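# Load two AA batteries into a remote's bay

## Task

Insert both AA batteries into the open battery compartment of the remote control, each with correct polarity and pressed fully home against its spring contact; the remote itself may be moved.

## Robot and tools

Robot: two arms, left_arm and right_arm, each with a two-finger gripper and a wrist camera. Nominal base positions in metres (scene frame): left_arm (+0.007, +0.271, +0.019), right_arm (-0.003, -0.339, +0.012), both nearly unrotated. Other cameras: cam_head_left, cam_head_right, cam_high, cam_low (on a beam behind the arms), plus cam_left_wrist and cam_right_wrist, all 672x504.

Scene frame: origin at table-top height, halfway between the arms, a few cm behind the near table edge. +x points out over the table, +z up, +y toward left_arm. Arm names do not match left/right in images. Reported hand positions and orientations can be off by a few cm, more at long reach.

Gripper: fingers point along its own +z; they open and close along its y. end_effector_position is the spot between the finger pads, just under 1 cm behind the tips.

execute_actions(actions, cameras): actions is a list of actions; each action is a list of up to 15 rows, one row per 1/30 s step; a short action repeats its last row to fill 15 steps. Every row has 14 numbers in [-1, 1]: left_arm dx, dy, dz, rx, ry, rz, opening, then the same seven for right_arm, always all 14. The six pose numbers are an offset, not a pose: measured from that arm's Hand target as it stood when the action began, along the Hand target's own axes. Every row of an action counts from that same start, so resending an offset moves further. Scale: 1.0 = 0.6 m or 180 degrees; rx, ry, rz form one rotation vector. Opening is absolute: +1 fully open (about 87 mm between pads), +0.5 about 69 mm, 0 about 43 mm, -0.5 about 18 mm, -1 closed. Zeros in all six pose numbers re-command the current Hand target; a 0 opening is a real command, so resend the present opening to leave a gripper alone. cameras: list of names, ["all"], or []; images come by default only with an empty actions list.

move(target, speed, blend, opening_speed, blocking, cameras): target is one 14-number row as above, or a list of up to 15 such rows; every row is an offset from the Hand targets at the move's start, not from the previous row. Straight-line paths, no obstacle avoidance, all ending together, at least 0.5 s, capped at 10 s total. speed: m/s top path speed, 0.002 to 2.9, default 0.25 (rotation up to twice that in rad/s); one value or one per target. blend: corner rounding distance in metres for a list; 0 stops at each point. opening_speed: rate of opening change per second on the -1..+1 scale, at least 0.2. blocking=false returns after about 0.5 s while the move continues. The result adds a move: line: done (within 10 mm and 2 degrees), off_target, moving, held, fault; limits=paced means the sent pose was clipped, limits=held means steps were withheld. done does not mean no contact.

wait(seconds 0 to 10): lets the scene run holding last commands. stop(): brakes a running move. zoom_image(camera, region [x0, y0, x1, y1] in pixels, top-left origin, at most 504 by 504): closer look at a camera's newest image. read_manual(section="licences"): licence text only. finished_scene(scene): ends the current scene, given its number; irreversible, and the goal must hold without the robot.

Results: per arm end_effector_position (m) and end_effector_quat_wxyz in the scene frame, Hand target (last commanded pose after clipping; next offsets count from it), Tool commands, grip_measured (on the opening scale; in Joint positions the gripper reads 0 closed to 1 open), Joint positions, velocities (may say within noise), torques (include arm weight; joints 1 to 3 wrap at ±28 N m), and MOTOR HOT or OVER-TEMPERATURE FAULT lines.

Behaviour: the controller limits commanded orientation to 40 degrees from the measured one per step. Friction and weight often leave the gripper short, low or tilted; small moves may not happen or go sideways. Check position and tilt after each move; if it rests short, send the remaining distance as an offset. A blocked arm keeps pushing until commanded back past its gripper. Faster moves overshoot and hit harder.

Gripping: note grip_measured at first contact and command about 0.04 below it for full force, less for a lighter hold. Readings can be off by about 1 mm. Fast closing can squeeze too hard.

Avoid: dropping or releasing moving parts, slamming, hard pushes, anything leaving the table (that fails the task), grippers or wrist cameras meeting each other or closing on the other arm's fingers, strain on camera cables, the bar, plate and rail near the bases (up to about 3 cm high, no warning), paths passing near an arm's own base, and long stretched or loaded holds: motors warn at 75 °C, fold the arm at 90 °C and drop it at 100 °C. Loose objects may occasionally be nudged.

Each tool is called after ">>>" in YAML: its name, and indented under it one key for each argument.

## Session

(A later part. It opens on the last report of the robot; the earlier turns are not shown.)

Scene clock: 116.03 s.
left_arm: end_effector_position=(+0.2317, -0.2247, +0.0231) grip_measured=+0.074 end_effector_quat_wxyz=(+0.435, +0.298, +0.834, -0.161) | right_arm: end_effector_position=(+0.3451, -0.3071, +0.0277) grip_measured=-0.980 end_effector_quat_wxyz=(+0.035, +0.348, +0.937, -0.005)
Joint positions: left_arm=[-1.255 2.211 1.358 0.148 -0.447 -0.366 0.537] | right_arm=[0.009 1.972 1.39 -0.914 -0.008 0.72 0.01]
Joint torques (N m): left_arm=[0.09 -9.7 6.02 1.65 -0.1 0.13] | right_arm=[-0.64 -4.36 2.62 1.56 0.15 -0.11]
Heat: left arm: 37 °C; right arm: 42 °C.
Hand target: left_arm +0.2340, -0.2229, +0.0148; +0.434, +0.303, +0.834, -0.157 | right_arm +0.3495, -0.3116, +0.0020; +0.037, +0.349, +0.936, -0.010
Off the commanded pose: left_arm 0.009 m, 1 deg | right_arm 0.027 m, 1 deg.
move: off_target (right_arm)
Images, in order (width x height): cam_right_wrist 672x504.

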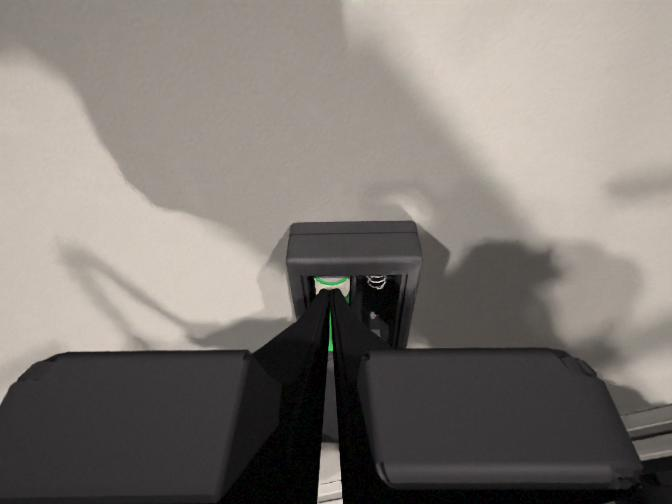

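>>> move:
  target:
    - [0,0,0,0,0,0,-0.06,0,0,-0.16,0,0,0,-0.98]
    - [0,0,0,0,0,0,0.4,-0.03,0,-0.23,0,0,0,-0.98]
  speed: 0.12
  opening_speed: 0.6
  cameras: ["all"]

>>> zoom_image:
  camera: "cam_right_wrist"
  region: [250, 150, 430, 330]

Scene clock: 120.67 s.
left_arm: end_effector_position=(+0.2317, -0.2249, +0.0232) grip_measured=+0.400 end_effector_quat_wxyz=(+0.436, +0.298, +0.834, -0.161) | right_arm: end_effector_position=(+0.3525, -0.3126, +0.1364) grip_measured=-0.980 end_effector_quat_wxyz=(+0.032, +0.349, +0.936, -0.007)
Joint positions: left_arm=[-1.255 2.211 1.358 0.148 -0.447 -0.366 0.7] | right_arm=[-0.017 1.948 1.792 -1.347 -0.007 0.697 0.01]
Joint torques (N m): left_arm=[0.09 -9.7 6.23 1.69 -0.09 0.12] | right_arm=[-0.81 -7.38 8.72 0.48 0.16 -0.13]
Heat: left arm: 37 °C; right arm: 42 °C.
Hand target: left_arm +0.2340, -0.2229, +0.0148; +0.434, +0.303, +0.834, -0.157 | right_arm +0.3545, -0.3172, +0.1409; +0.037, +0.349, +0.936, -0.011
Off the commanded pose: left_arm 0.009 m, 1 deg | right_arm 0.007 m, 1 deg.
move: done

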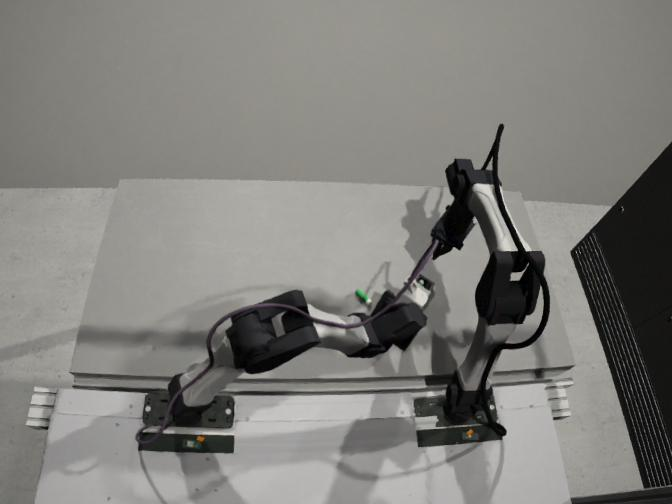

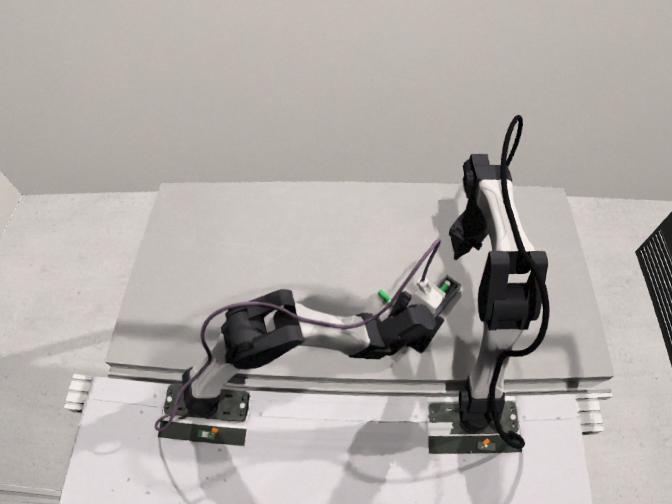

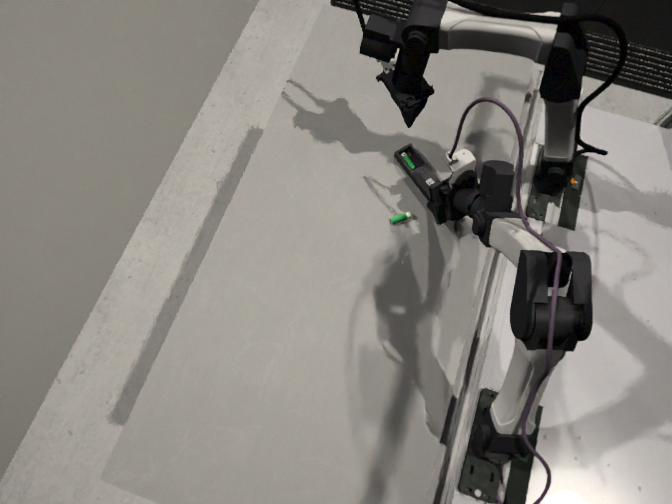

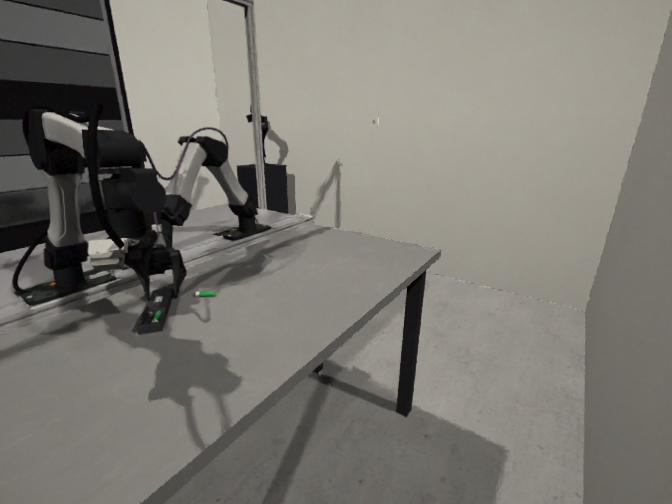

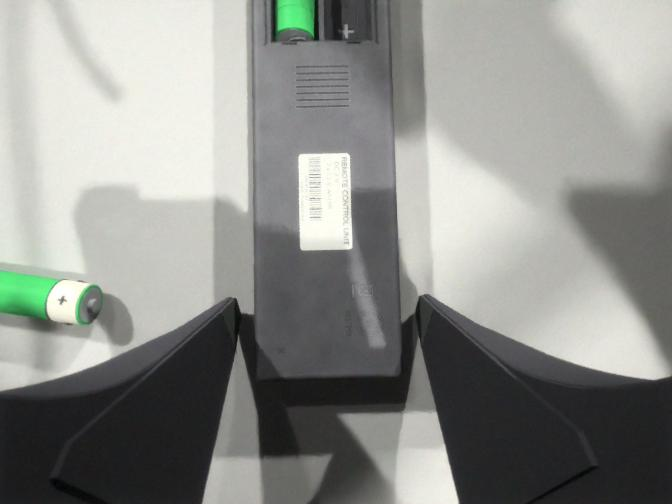

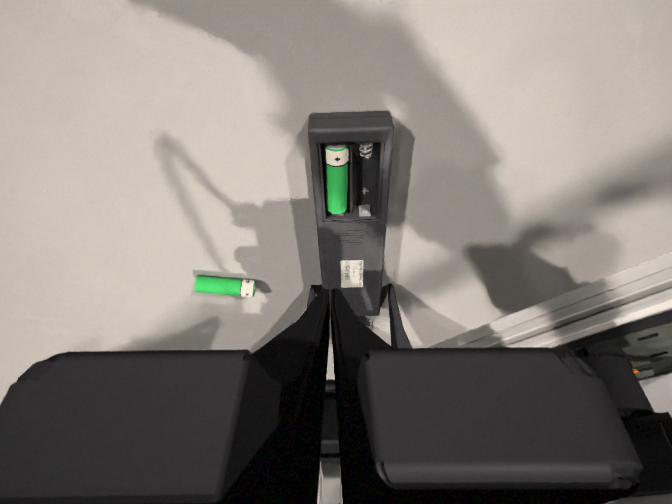

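Scaled by 2.800.

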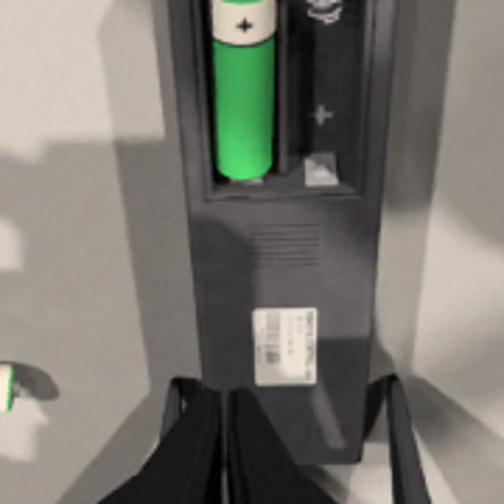

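>>> move:
  target:
    - [-0.085,-0.002,-0.11,0,0,0,0.4,0,0,0,0,0,0,-0.98]
    - [-0.06,0.353,-0.351,0,0,0,0.4,0,0,0,0,0,0,-0.98]
    - [-0.06,0.353,-0.351,0,0,0,0.4,0.2568,0.1357,0.0968,-0.0998,-0.0683,-0.4677,-0.1]
  speed: 0.3
  blend: [0.03,0.03,0]
  cameras: ["cam_right_wrist","cam_high"]

Scene clock: 127.83 s.
left_arm: end_effector_position=(+0.2524, +0.0367, +0.1629) grip_measured=+0.400 end_effector_quat_wxyz=(+0.429, +0.298, +0.838, -0.155) | right_arm: end_effector_position=(+0.2911, -0.1629, +0.0616) grip_measured=-0.100 end_effector_quat_wxyz=(+0.134, -0.371, +0.917, +0.055)
Joint positions: left_arm=[-0.791 1.173 0.789 -0.261 -0.086 -0.073 0.7] | right_arm=[0.512 1.718 1.219 -0.758 -0.104 -0.24 0.45]
Joint torques (N m): left_arm=[0.16 -4.66 7.6 1.66 0.03 0.15] | right_arm=[-0.21 -9.21 5.7 1.49 -0.28 -0.09]
Heat: left arm: 37 °C; right arm: 44 °C.
Hand target: left_arm +0.2534, +0.0370, +0.1652; +0.434, +0.303, +0.834, -0.157 | right_arm +0.2954, -0.1575, +0.0718; +0.160, -0.376, +0.910, +0.067
Off the commanded pose: left_arm 0.003 m, 1 deg | right_arm 0.012 m, 3 deg.
move: off_target (right_arm); target 3's new opening was sent with right_arm's hand 0.012 m and 3 deg from that target
Images, in order (width x height): cam_high 672x504, cam_right_wrist 672x504.

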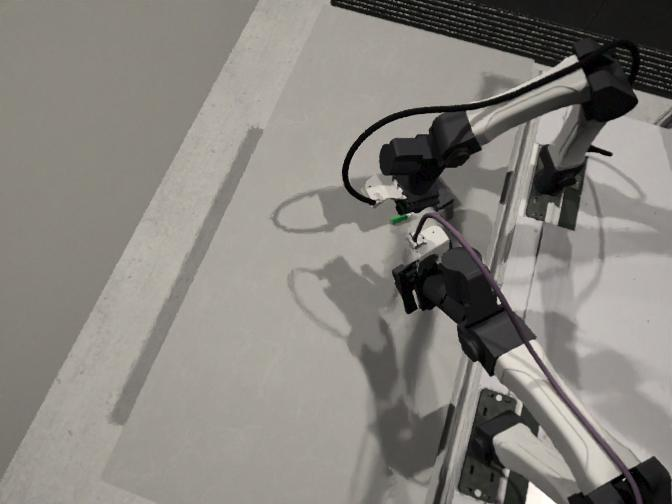

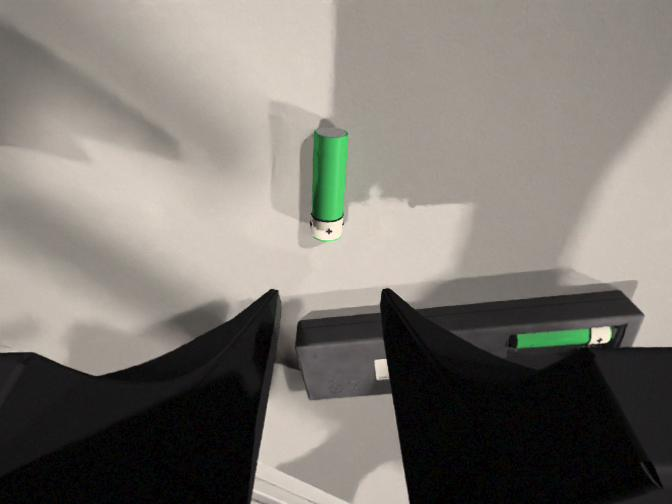

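>>> move:
  target: [0,0,0,0,0,0,0.4,0.0215,0.0042,0.0687,0.0038,0,0.0104,-0.2]
  speed: 0.1
  cameras: ["cam_right_wrist"]

Scene clock: 131.30 s.
left_arm: end_effector_position=(+0.2524, +0.0367, +0.1629) grip_measured=+0.400 end_effector_quat_wxyz=(+0.429, +0.298, +0.838, -0.155) | right_arm: end_effector_position=(+0.2915, -0.1583, +0.0297) grip_measured=-0.200 end_effector_quat_wxyz=(+0.151, -0.364, +0.917, +0.061)
Joint positions: left_arm=[-0.791 1.173 0.789 -0.261 -0.086 -0.073 0.7] | right_arm=[0.523 1.74 1.105 -0.585 -0.104 -0.212 0.4]
Joint torques (N m): left_arm=[0.18 -4.48 7.62 1.68 0.04 0.19] | right_arm=[-0.21 -6.56 5.87 1.59 -0.03 0]
Heat: left arm: 37 °C; right arm: 44 °C.
Hand target: left_arm +0.2534, +0.0370, +0.1652; +0.434, +0.303, +0.834, -0.157 | right_arm +0.2950, -0.1544, +0.0286; +0.161, -0.360, +0.916, +0.064
Off the commanded pose: left_arm 0.002 m, 1 deg | right_arm 0.005 m, 1 deg.
move: done
Images, in order (width x height): cam_right_wrist 672x504.

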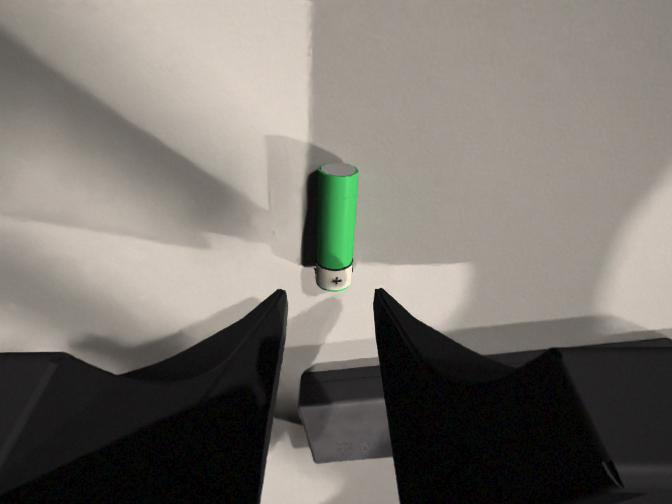

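>>> move:
  target:
    - [0,0,0,0,0,0,0.4,0.0113,0,0.0265,0,0,0,-0.25]
    - [0,0,0,0,0,0,0.4,0.0113,0,0.0265,0,0,0,-0.72]
  speed: 0.06
  opening_speed: 0.5
  cameras: ["cam_right_wrist"]

>>> zoom_image:
  camera: "cam_right_wrist"
  region: [250, 170, 420, 370]

Scene clock: 134.30 s.
left_arm: end_effector_position=(+0.2524, +0.0367, +0.1629) grip_measured=+0.400 end_effector_quat_wxyz=(+0.429, +0.298, +0.838, -0.155) | right_arm: end_effector_position=(+0.2914, -0.1588, +0.0134) grip_measured=-0.619 end_effector_quat_wxyz=(+0.152, -0.363, +0.917, +0.061)
Joint positions: left_arm=[-0.791 1.173 0.789 -0.261 -0.086 -0.073 0.7] | right_arm=[0.523 1.765 1.064 -0.516 -0.104 -0.211 0.191]
Joint torques (N m): left_arm=[0.23 -4.64 7.5 1.7 -0.01 0.17] | right_arm=[0.14 -6.37 5.35 1.66 -0.11 0.02]
Heat: left arm: 37 °C; right arm: 44 °C.
Hand target: left_arm +0.2534, +0.0370, +0.1652; +0.434, +0.303, +0.834, -0.157 | right_arm +0.2943, -0.1550, +0.0114; +0.161, -0.360, +0.916, +0.064
Off the commanded pose: left_arm 0.002 m, 1 deg | right_arm 0.005 m, 1 deg.
move: done
Images, in order (width x height): cam_right_wrist 672x504.

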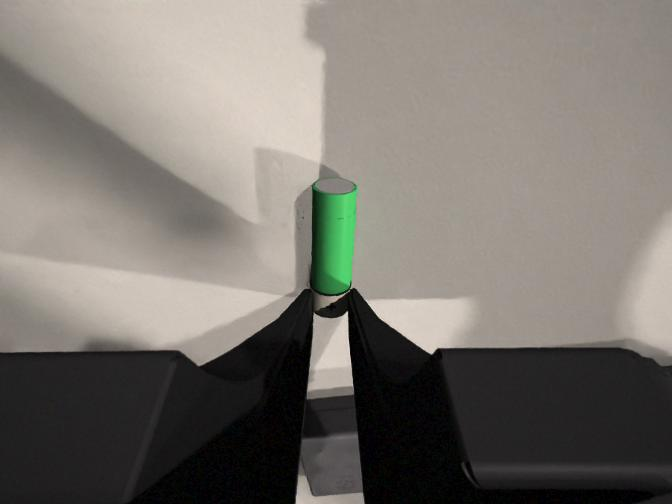

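Scaled by 2.520.

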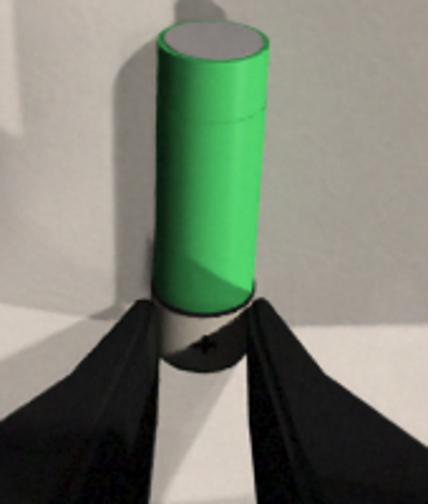

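>>> move:
  target:
    - [0,0,0,0,0,0,0.4,-0.057,0,-0.156,0,0,0,-0.72]
    - [0,0,0,0,0,0,0.4,0.0435,-0.3,-0.2257,0.0805,0.0904,0.4553,-0.72]
    - [-0.025,-0.355,0.241,0,0,0,0.4,0.0435,-0.3,-0.2257,0.0805,0.0904,0.4553,-0.72]
  speed: 0.25
  blend: [0.03,0.02,0]
  cameras: ["cam_right_wrist","cam_left_wrist","cam_high"]

>>> zoom_image:
  camera: "cam_right_wrist"
  region: [250, 100, 450, 370]

Scene clock: 140.83 s.
left_arm: end_effector_position=(+0.2081, -0.2003, +0.0840) grip_measured=+0.400 end_effector_quat_wxyz=(+0.421, +0.321, +0.835, -0.150) | right_arm: end_effector_position=(+0.3620, -0.3300, +0.1249) grip_measured=-0.619 end_effector_quat_wxyz=(-0.006, +0.333, +0.943, +0.008)
Joint positions: left_arm=[-1.282 2.007 1.342 -0.084 -0.444 -0.361 0.7] | right_arm=[-0.08 2.062 1.897 -1.404 -0.062 0.598 0.191]
Joint torques (N m): left_arm=[-0.2 -9.62 10.03 1.49 -0.31 -0.14] | right_arm=[-0.61 -8.44 9.2 0.41 0.19 0.03]
Heat: left arm: 37 °C; right arm: 44 °C.
Hand target: left_arm +0.2141, -0.2079, +0.0943; +0.434, +0.303, +0.834, -0.157 | right_arm +0.3652, -0.3352, +0.1294; +0.000, +0.341, +0.940, +0.000
Off the commanded pose: left_arm 0.014 m, 3 deg | right_arm 0.008 m, 2 deg.
move: off_target (left_arm)
Images, in order (width x height): cam_high 672x504, cam_left_wrist 672x504, cam_right_wrist 672x504.

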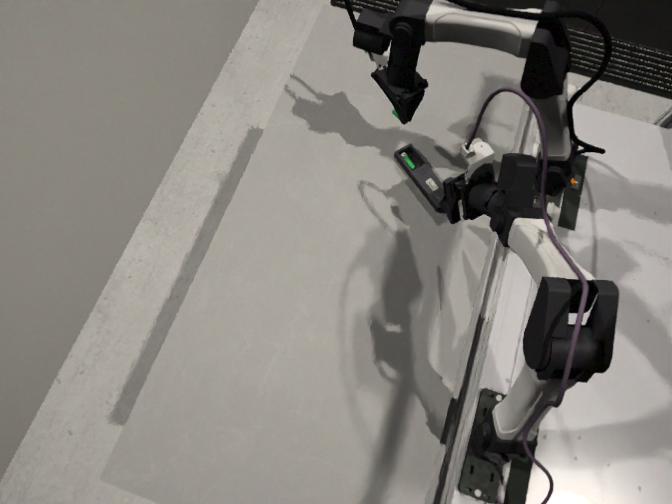

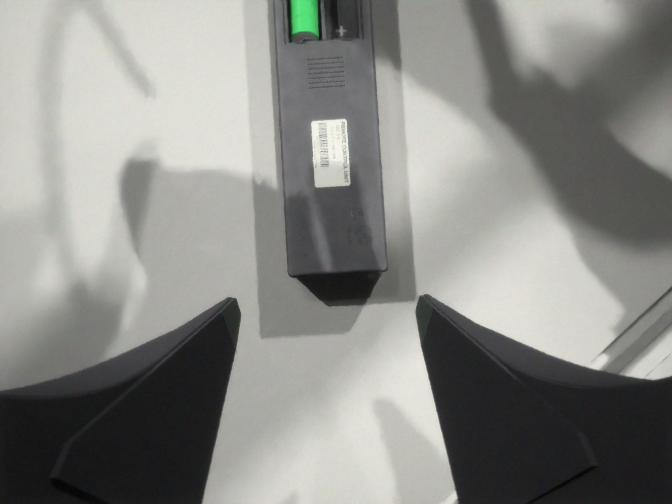

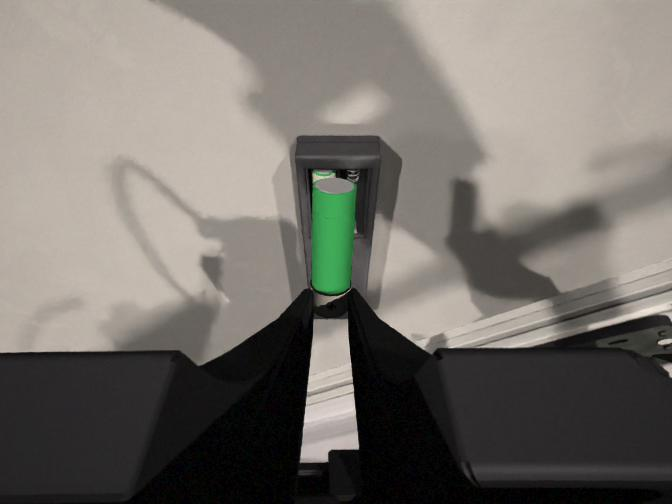

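Scaled by 1.867.

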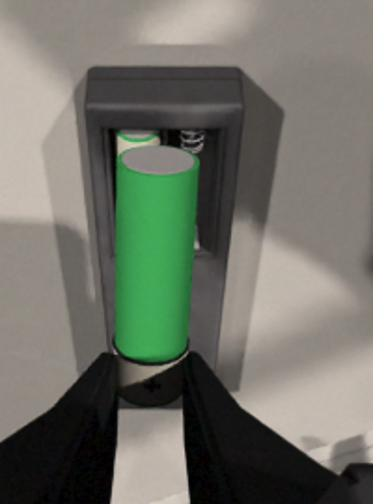

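>>> move:
  target:
    - [0.085,0.002,0.11,0,0,0,0.4,0,0,0,0,0,0,-0.72]
    - [0.085,0.002,0.11,0,0,0,-0.06,0,0,0,0,0,0,-0.72]
  speed: 0.1
  opening_speed: 0.4
  cameras: ["cam_left_wrist","cam_right_wrist"]

>>> zoom_image:
  camera: "cam_right_wrist"
  region: [250, 100, 450, 370]

Scene clock: 144.40 s.
left_arm: end_effector_position=(+0.2306, -0.2241, +0.0225) grip_measured=+0.075 end_effector_quat_wxyz=(+0.437, +0.300, +0.832, -0.164) | right_arm: end_effector_position=(+0.3620, -0.3300, +0.1249) grip_measured=-0.619 end_effector_quat_wxyz=(-0.006, +0.333, +0.943, +0.008)
Joint positions: left_arm=[-1.256 2.207 1.342 0.169 -0.445 -0.362 0.538] | right_arm=[-0.08 2.062 1.897 -1.404 -0.062 0.598 0.191]
Joint torques (N m): left_arm=[0.36 -9.42 7.42 1.45 -0.16 -0.02] | right_arm=[-0.4 -8.24 9.06 0.34 0.22 0.02]
Heat: left arm: 37 °C; right arm: 44 °C.
Hand target: left_arm +0.2340, -0.2227, +0.0146; +0.434, +0.303, +0.834, -0.157 | right_arm +0.3652, -0.3352, +0.1294; +0.000, +0.341, +0.940, +0.000
Off the commanded pose: left_arm 0.009 m, 1 deg | right_arm 0.008 m, 2 deg.
move: done
Images, in order (width x height): cam_left_wrist 672x504, cam_right_wrist 672x504.

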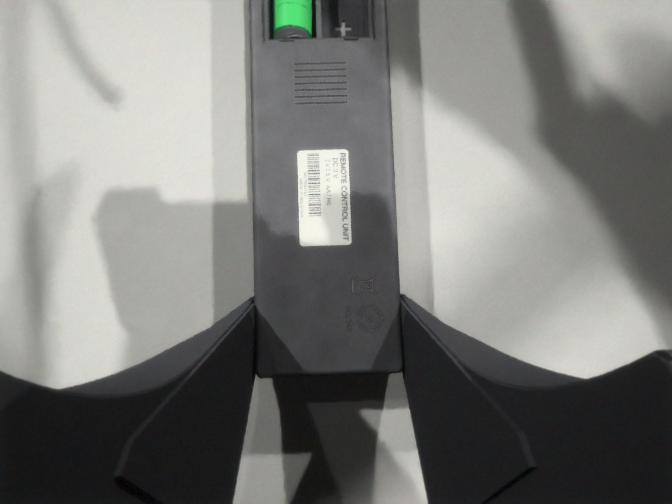

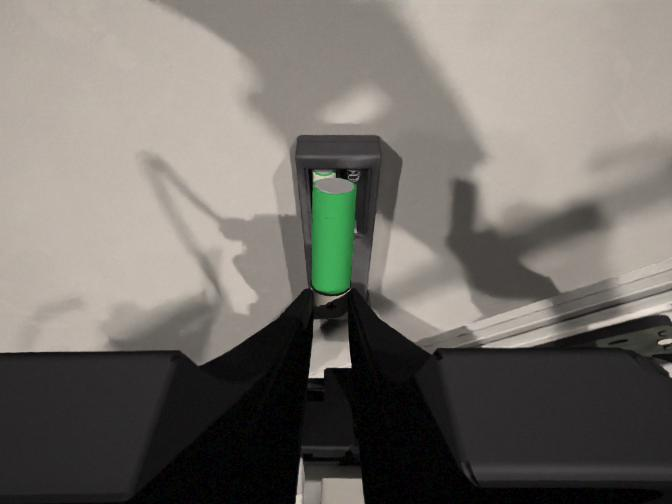

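Scaled by 1.867.

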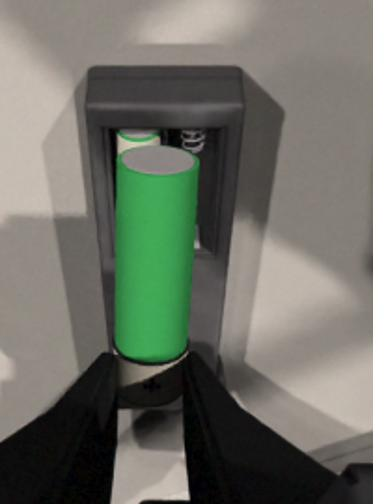

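>>> move:
  target: [0,0,0,0,0,0,-0.06,0.129,-0.018,0.1,0,0,0,-0.72]
  speed: 0.12
  cameras: ["cam_right_wrist","cam_high","cam_low"]

>>> zoom_image:
  camera: "cam_right_wrist"
  region: [250, 100, 450, 370]

Scene clock: 148.30 s.
left_arm: end_effector_position=(+0.2306, -0.2241, +0.0225) grip_measured=+0.075 end_effector_quat_wxyz=(+0.437, +0.300, +0.832, -0.164) | right_arm: end_effector_position=(+0.2934, -0.2910, +0.0628) grip_measured=-0.619 end_effector_quat_wxyz=(-0.026, +0.337, +0.941, +0.000)
Joint positions: left_arm=[-1.256 2.207 1.342 0.169 -0.445 -0.362 0.538] | right_arm=[0.029 1.853 1.353 -1.107 -0.061 0.712 0.191]
Joint torques (N m): left_arm=[0.25 -9.33 7.53 1.52 -0.14 0.06] | right_arm=[-0.24 -9.72 5.29 0.7 0.21 0.04]
Heat: left arm: 37 °C; right arm: 45 °C.
Hand target: left_arm +0.2340, -0.2227, +0.0146; +0.434, +0.303, +0.834, -0.157 | right_arm +0.2989, -0.2937, +0.0693; +0.000, +0.341, +0.940, +0.000
Off the commanded pose: left_arm 0.009 m, 1 deg | right_arm 0.009 m, 3 deg.
move: off_target (right_arm)
Images, in order (width x height): cam_high 672x504, cam_low 672x504, cam_right_wrist 672x504.

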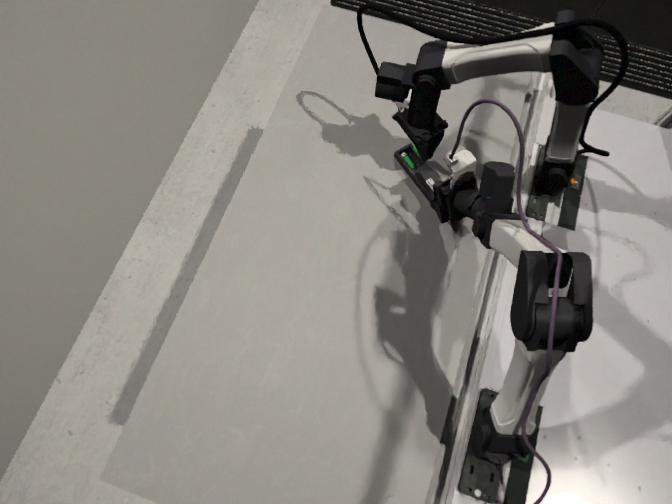

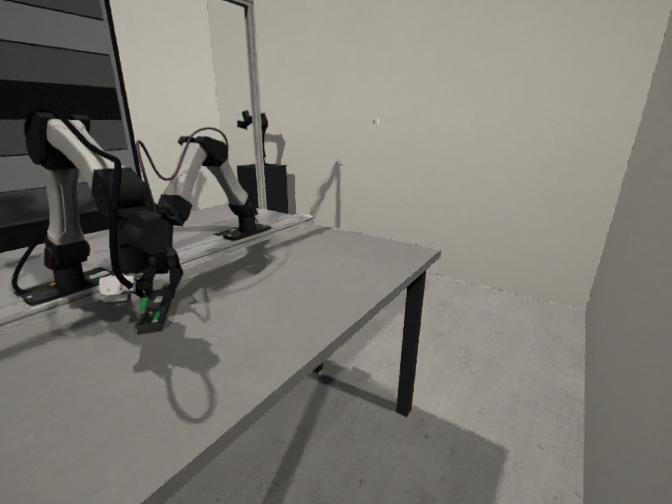

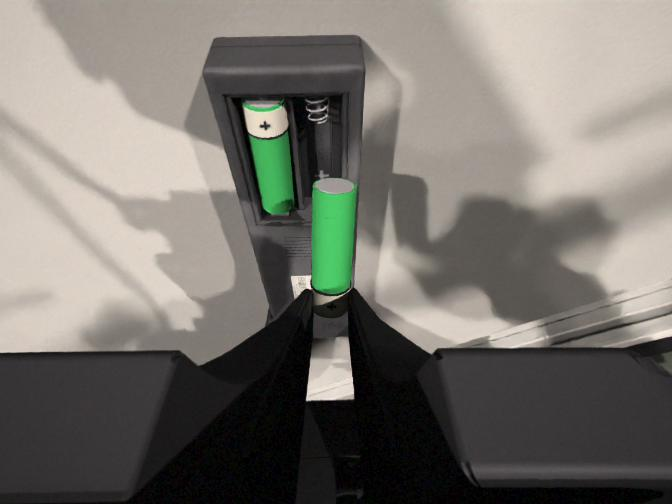

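Scaled by 1.867.

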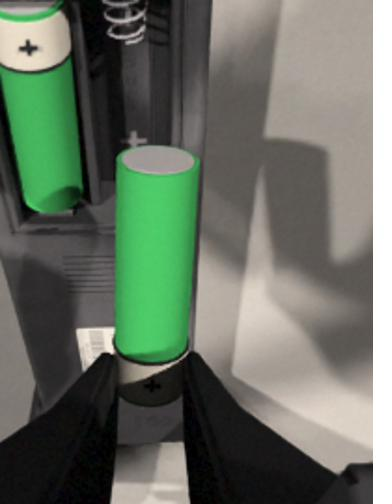

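>>> move:
  target: [0,0,0,0,0,0,-0.06,0,0.0072,0.045,0,0,-0.0083,-0.72]
  speed: 0.06
  cameras: ["cam_right_wrist","cam_low"]

>>> zoom_image:
  camera: "cam_right_wrist"
  region: [200, 60, 430, 370]

>>> zoom_image:
  camera: "cam_low"
  region: [110, 260, 190, 340]

Scene clock: 150.87 s.
left_arm: end_effector_position=(+0.2306, -0.2241, +0.0225) grip_measured=+0.075 end_effector_quat_wxyz=(+0.437, +0.300, +0.832, -0.164) | right_arm: end_effector_position=(+0.2985, -0.2873, +0.0467) grip_measured=-0.619 end_effector_quat_wxyz=(-0.009, +0.329, +0.944, +0.007)
Joint positions: left_arm=[-1.256 2.207 1.342 0.169 -0.445 -0.362 0.538] | right_arm=[0.043 1.856 1.297 -1.009 -0.061 0.712 0.191]
Joint torques (N m): left_arm=[0.27 -9.33 7.71 1.53 -0.12 0.06] | right_arm=[-0.18 -6.65 5.3 0.75 0.28 -0.08]
Heat: left arm: 37 °C; right arm: 45 °C.
Hand target: left_arm +0.2340, -0.2227, +0.0146; +0.434, +0.303, +0.834, -0.157 | right_arm +0.3019, -0.2904, +0.0424; +0.001, +0.329, +0.944, +0.000
Off the commanded pose: left_arm 0.009 m, 1 deg | right_arm 0.006 m, 1 deg.
move: done
Images, in order (width x height): cam_low 672x504, cam_right_wrist 672x504.

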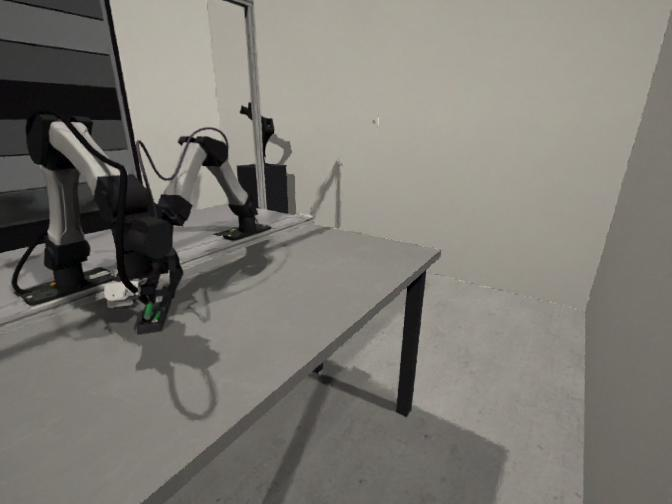

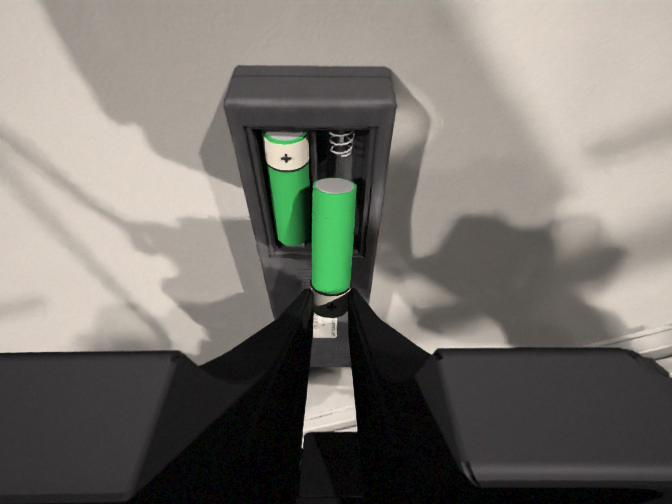

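Scaled by 1.626.

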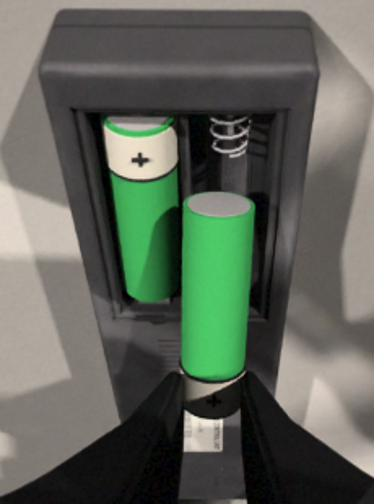

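Scaled by 6.300.

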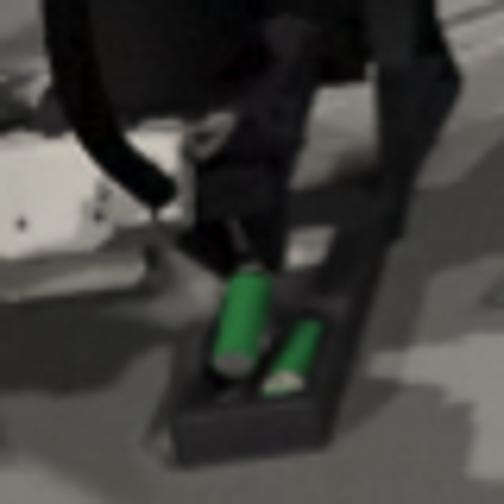

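>>> move:
  target: [0,0,0,0,0,0,-0.06,0.001,-0.005,0.023,0,0,0,-0.72]
  speed: 0.06
  cameras: ["cam_right_wrist","cam_low"]

>>> zoom_image:
  camera: "cam_right_wrist"
  region: [200, 60, 430, 370]

>>> zoom_image:
  camera: "cam_low"
  region: [110, 260, 190, 340]

Scene clock: 154.17 s.
left_arm: end_effector_position=(+0.2306, -0.2241, +0.0225) grip_measured=+0.075 end_effector_quat_wxyz=(+0.437, +0.300, +0.832, -0.164) | right_arm: end_effector_position=(+0.2971, -0.2878, +0.0347) grip_measured=-0.619 end_effector_quat_wxyz=(-0.007, +0.329, +0.944, +0.008)
Joint positions: left_arm=[-1.256 2.207 1.342 0.169 -0.445 -0.362 0.538] | right_arm=[0.043 1.864 1.258 -0.958 -0.061 0.712 0.191]
Joint torques (N m): left_arm=[0.18 -9.5 7.56 1.46 -0.18 0.08] | right_arm=[-0.61 -6.57 4.55 0.8 0.21 -0.04]
Heat: left arm: 37 °C; right arm: 45 °C.
Hand target: left_arm +0.2340, -0.2227, +0.0146; +0.434, +0.303, +0.834, -0.157 | right_arm +0.2995, -0.2923, +0.0286; +0.000, +0.329, +0.944, +0.000
Off the commanded pose: left_arm 0.009 m, 1 deg | right_arm 0.008 m, 1 deg.
move: done
Images, in order (width x height): cam_low 672x504, cam_right_wrist 672x504.

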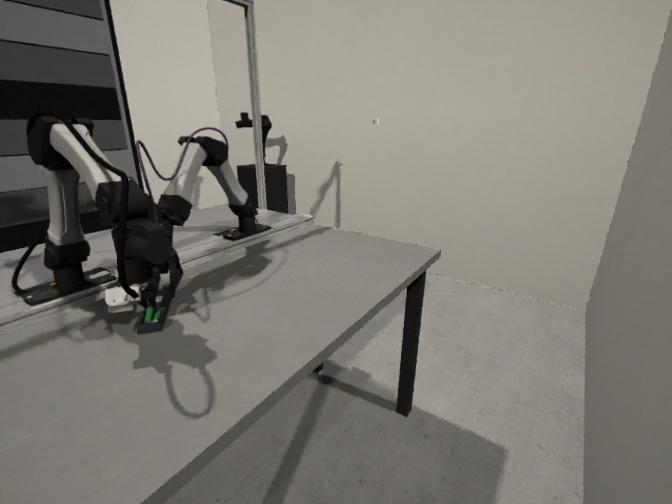

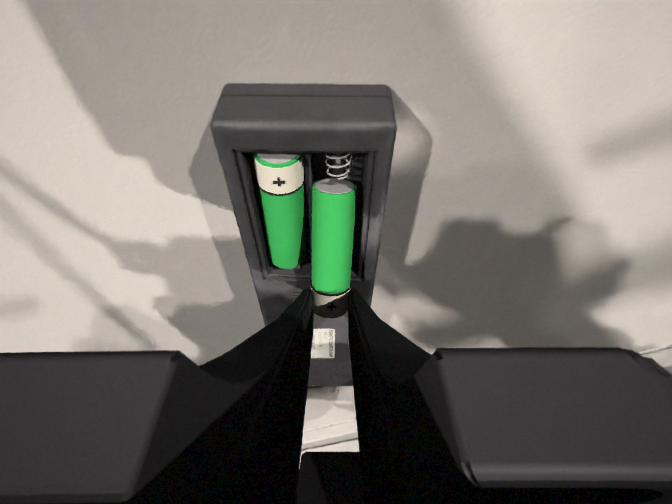

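Scaled by 1.626.

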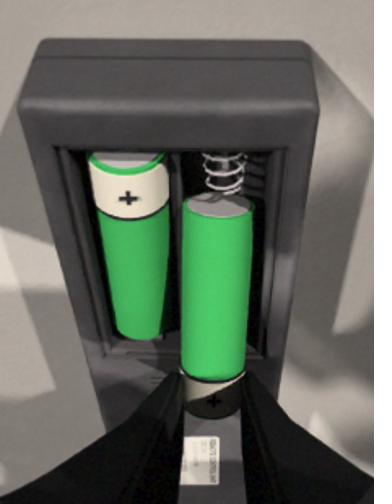

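Scaled by 6.300.

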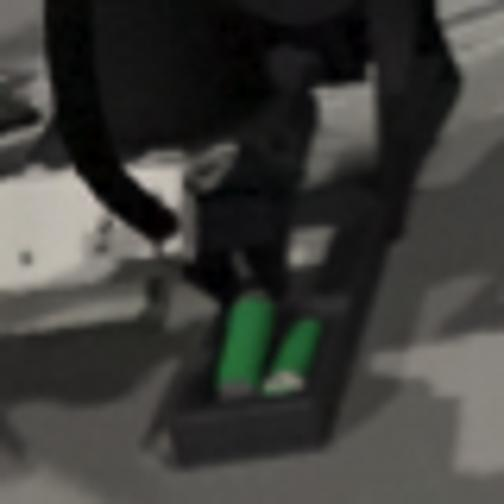

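>>> move:
  target:
    - [0,0,0,0,0,0,-0.06,0,0,0.009,0,0,0,-0.72]
    - [0,0,0,0,0,0,-0.06,-0.025,0,0.009,0,0,0,-0.72]
  speed: 0.05
  cameras: ["cam_right_wrist","cam_low"]

>>> zoom_image:
  camera: "cam_right_wrist"
  region: [200, 60, 430, 370]

>>> zoom_image:
  camera: "cam_low"
  region: [110, 260, 190, 340]

Scene clock: 156.17 s.
left_arm: end_effector_position=(+0.2306, -0.2241, +0.0225) grip_measured=+0.075 end_effector_quat_wxyz=(+0.437, +0.300, +0.832, -0.164) | right_arm: end_effector_position=(+0.3007, -0.2924, +0.0323) grip_measured=-0.619 end_effector_quat_wxyz=(-0.014, +0.329, +0.944, +0.010)
Joint positions: left_arm=[-1.256 2.207 1.342 0.169 -0.445 -0.362 0.538] | right_arm=[0.025 1.889 1.278 -0.964 -0.07 0.693 0.191]
Joint torques (N m): left_arm=[0.44 -9.33 7.47 1.48 -0.19 0.04] | right_arm=[-0.85 -4.96 6.75 0.94 0.3 -0.16]
Heat: left arm: 37 °C; right arm: 45 °C.
Hand target: left_arm +0.2340, -0.2227, +0.0146; +0.434, +0.303, +0.834, -0.157 | right_arm +0.3113, -0.3017, +0.0233; +0.001, +0.329, +0.944, +0.000
Off the commanded pose: left_arm 0.009 m, 1 deg | right_arm 0.017 m, 2 deg.
move: off_target (right_arm)
Images, in order (width x height): cam_low 672x504, cam_right_wrist 672x504.

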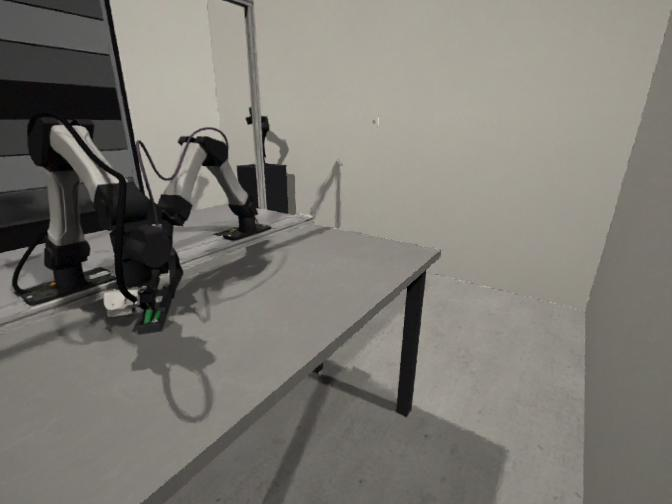

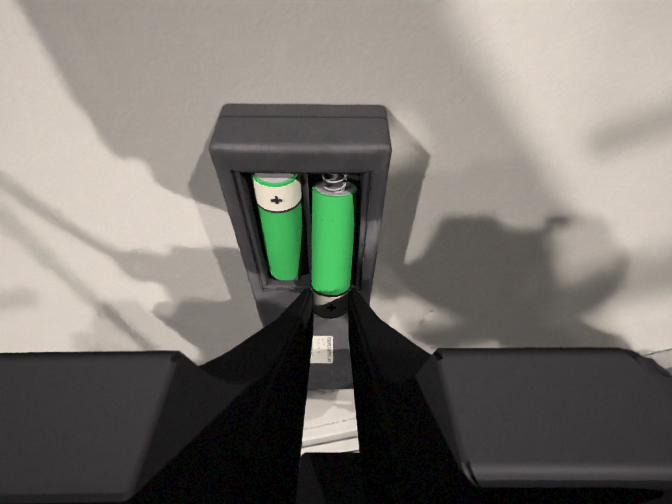

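Scaled by 1.626.

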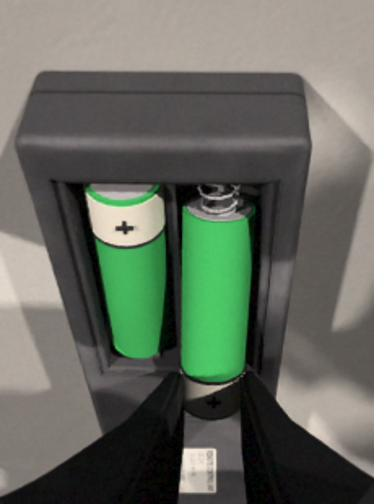

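Scaled by 6.300.

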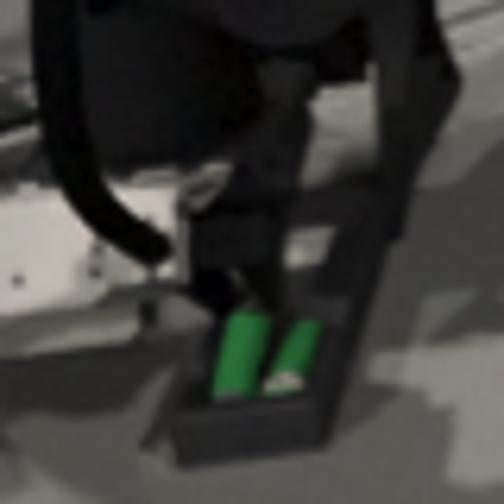

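>>> move:
  target: [0,0,0,0,0,0,-0.06,-0.017,0,-0.004,0,0,0,-0.74]
  speed: 0.05
  cameras: ["cam_right_wrist","cam_left_wrist"]

>>> zoom_image:
  camera: "cam_right_wrist"
  region: [200, 60, 430, 370]

>>> zoom_image:
  camera: "cam_left_wrist"
  region: [230, 0, 430, 100]

Scene clock: 157.43 s.
left_arm: end_effector_position=(+0.2306, -0.2241, +0.0225) grip_measured=+0.075 end_effector_quat_wxyz=(+0.438, +0.300, +0.832, -0.164) | right_arm: end_effector_position=(+0.3016, -0.2934, +0.0323) grip_measured=-0.619 end_effector_quat_wxyz=(-0.030, +0.328, +0.944, +0.014)
Joint positions: left_arm=[-1.256 2.207 1.342 0.169 -0.445 -0.362 0.538] | right_arm=[0.013 1.92 1.313 -0.997 -0.087 0.677 0.191]
Joint torques (N m): left_arm=[0.23 -9.32 7.51 1.52 -0.15 0.07] | right_arm=[-1.7 -5.67 7.45 0.95 0.46 -0.14]
Heat: left arm: 37 °C; right arm: 44 °C.
Hand target: left_arm +0.2340, -0.2228, +0.0146; +0.434, +0.303, +0.834, -0.157 | right_arm +0.3193, -0.3080, +0.0256; +0.000, +0.329, +0.944, +0.000
Off the commanded pose: left_arm 0.009 m, 1 deg | right_arm 0.024 m, 4 deg.
move: off_target (right_arm)
Images, in order (width x height): cam_left_wrist 672x504, cam_right_wrist 672x504.

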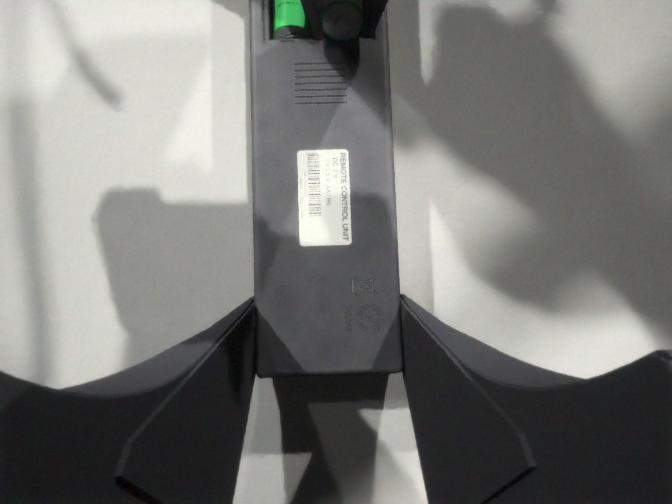

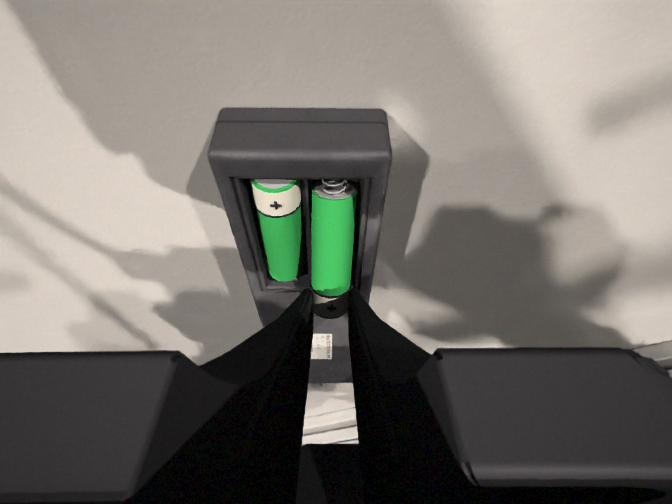

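Scaled by 1.626.

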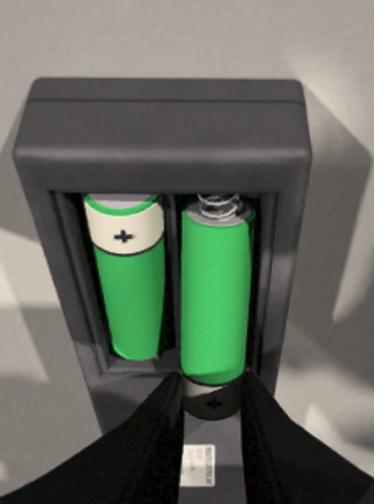

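Scaled by 2.520.

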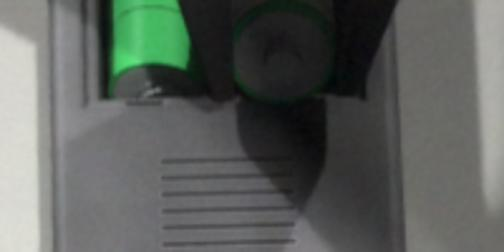

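>>> move:
  target: [0,0,0,0,0,0,-0.06,-0.023,0,-0.004,0,-0.02,0,-0.76]
  speed: 0.05
  cameras: ["cam_right_wrist","cam_left_wrist"]

>>> zoom_image:
  camera: "cam_right_wrist"
  region: [200, 60, 430, 370]

>>> zoom_image:
  camera: "cam_left_wrist"
  region: [230, 0, 430, 100]

Scene clock: 158.80 s.
left_arm: end_effector_position=(+0.2308, -0.2247, +0.0226) grip_measured=+0.075 end_effector_quat_wxyz=(+0.438, +0.299, +0.831, -0.165) | right_arm: end_effector_position=(+0.3016, -0.2945, +0.0323) grip_measured=-0.619 end_effector_quat_wxyz=(-0.030, +0.328, +0.944, +0.013)
Joint positions: left_arm=[-1.256 2.208 1.342 0.173 -0.445 -0.361 0.538] | right_arm=[0.01 1.92 1.313 -0.997 -0.086 0.675 0.191]
Joint torques (N m): left_arm=[0.17 -9.52 7.88 1.42 -0.21 0.07] | right_arm=[-1.96 -6.65 8.35 1.24 0.86 -0.16]
Heat: left arm: 37 °C; right arm: 44 °C.
Hand target: left_arm +0.2340, -0.2228, +0.0147; +0.434, +0.303, +0.834, -0.157 | right_arm +0.3300, -0.3166, +0.0280; +0.030, +0.329, +0.944, -0.010
Off the commanded pose: left_arm 0.009 m, 1 deg | right_arm 0.036 m, 7 deg.
move: off_target (right_arm)
Images, in order (width x height): cam_left_wrist 672x504, cam_right_wrist 672x504.

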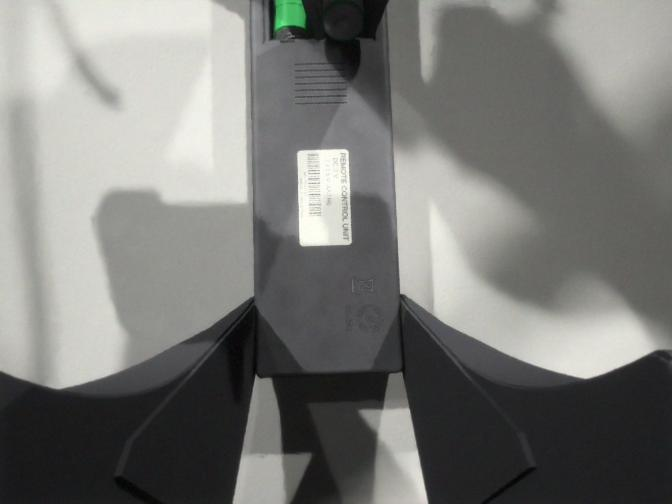

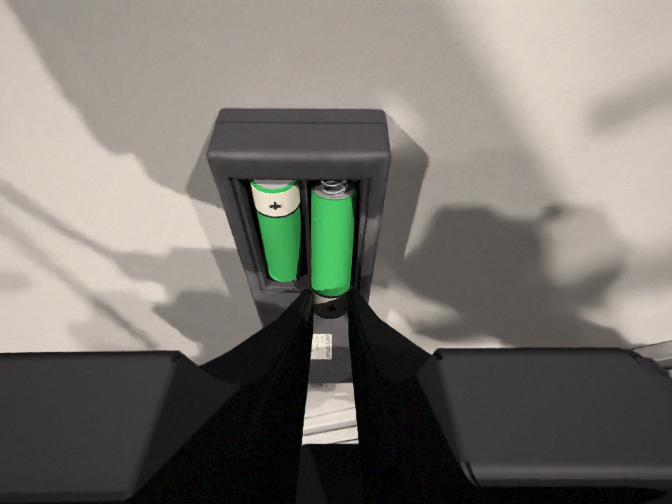

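Scaled by 1.626.

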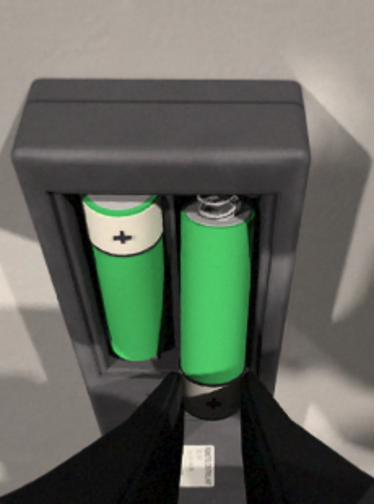

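Scaled by 2.520.

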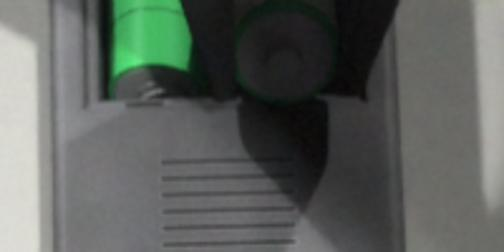

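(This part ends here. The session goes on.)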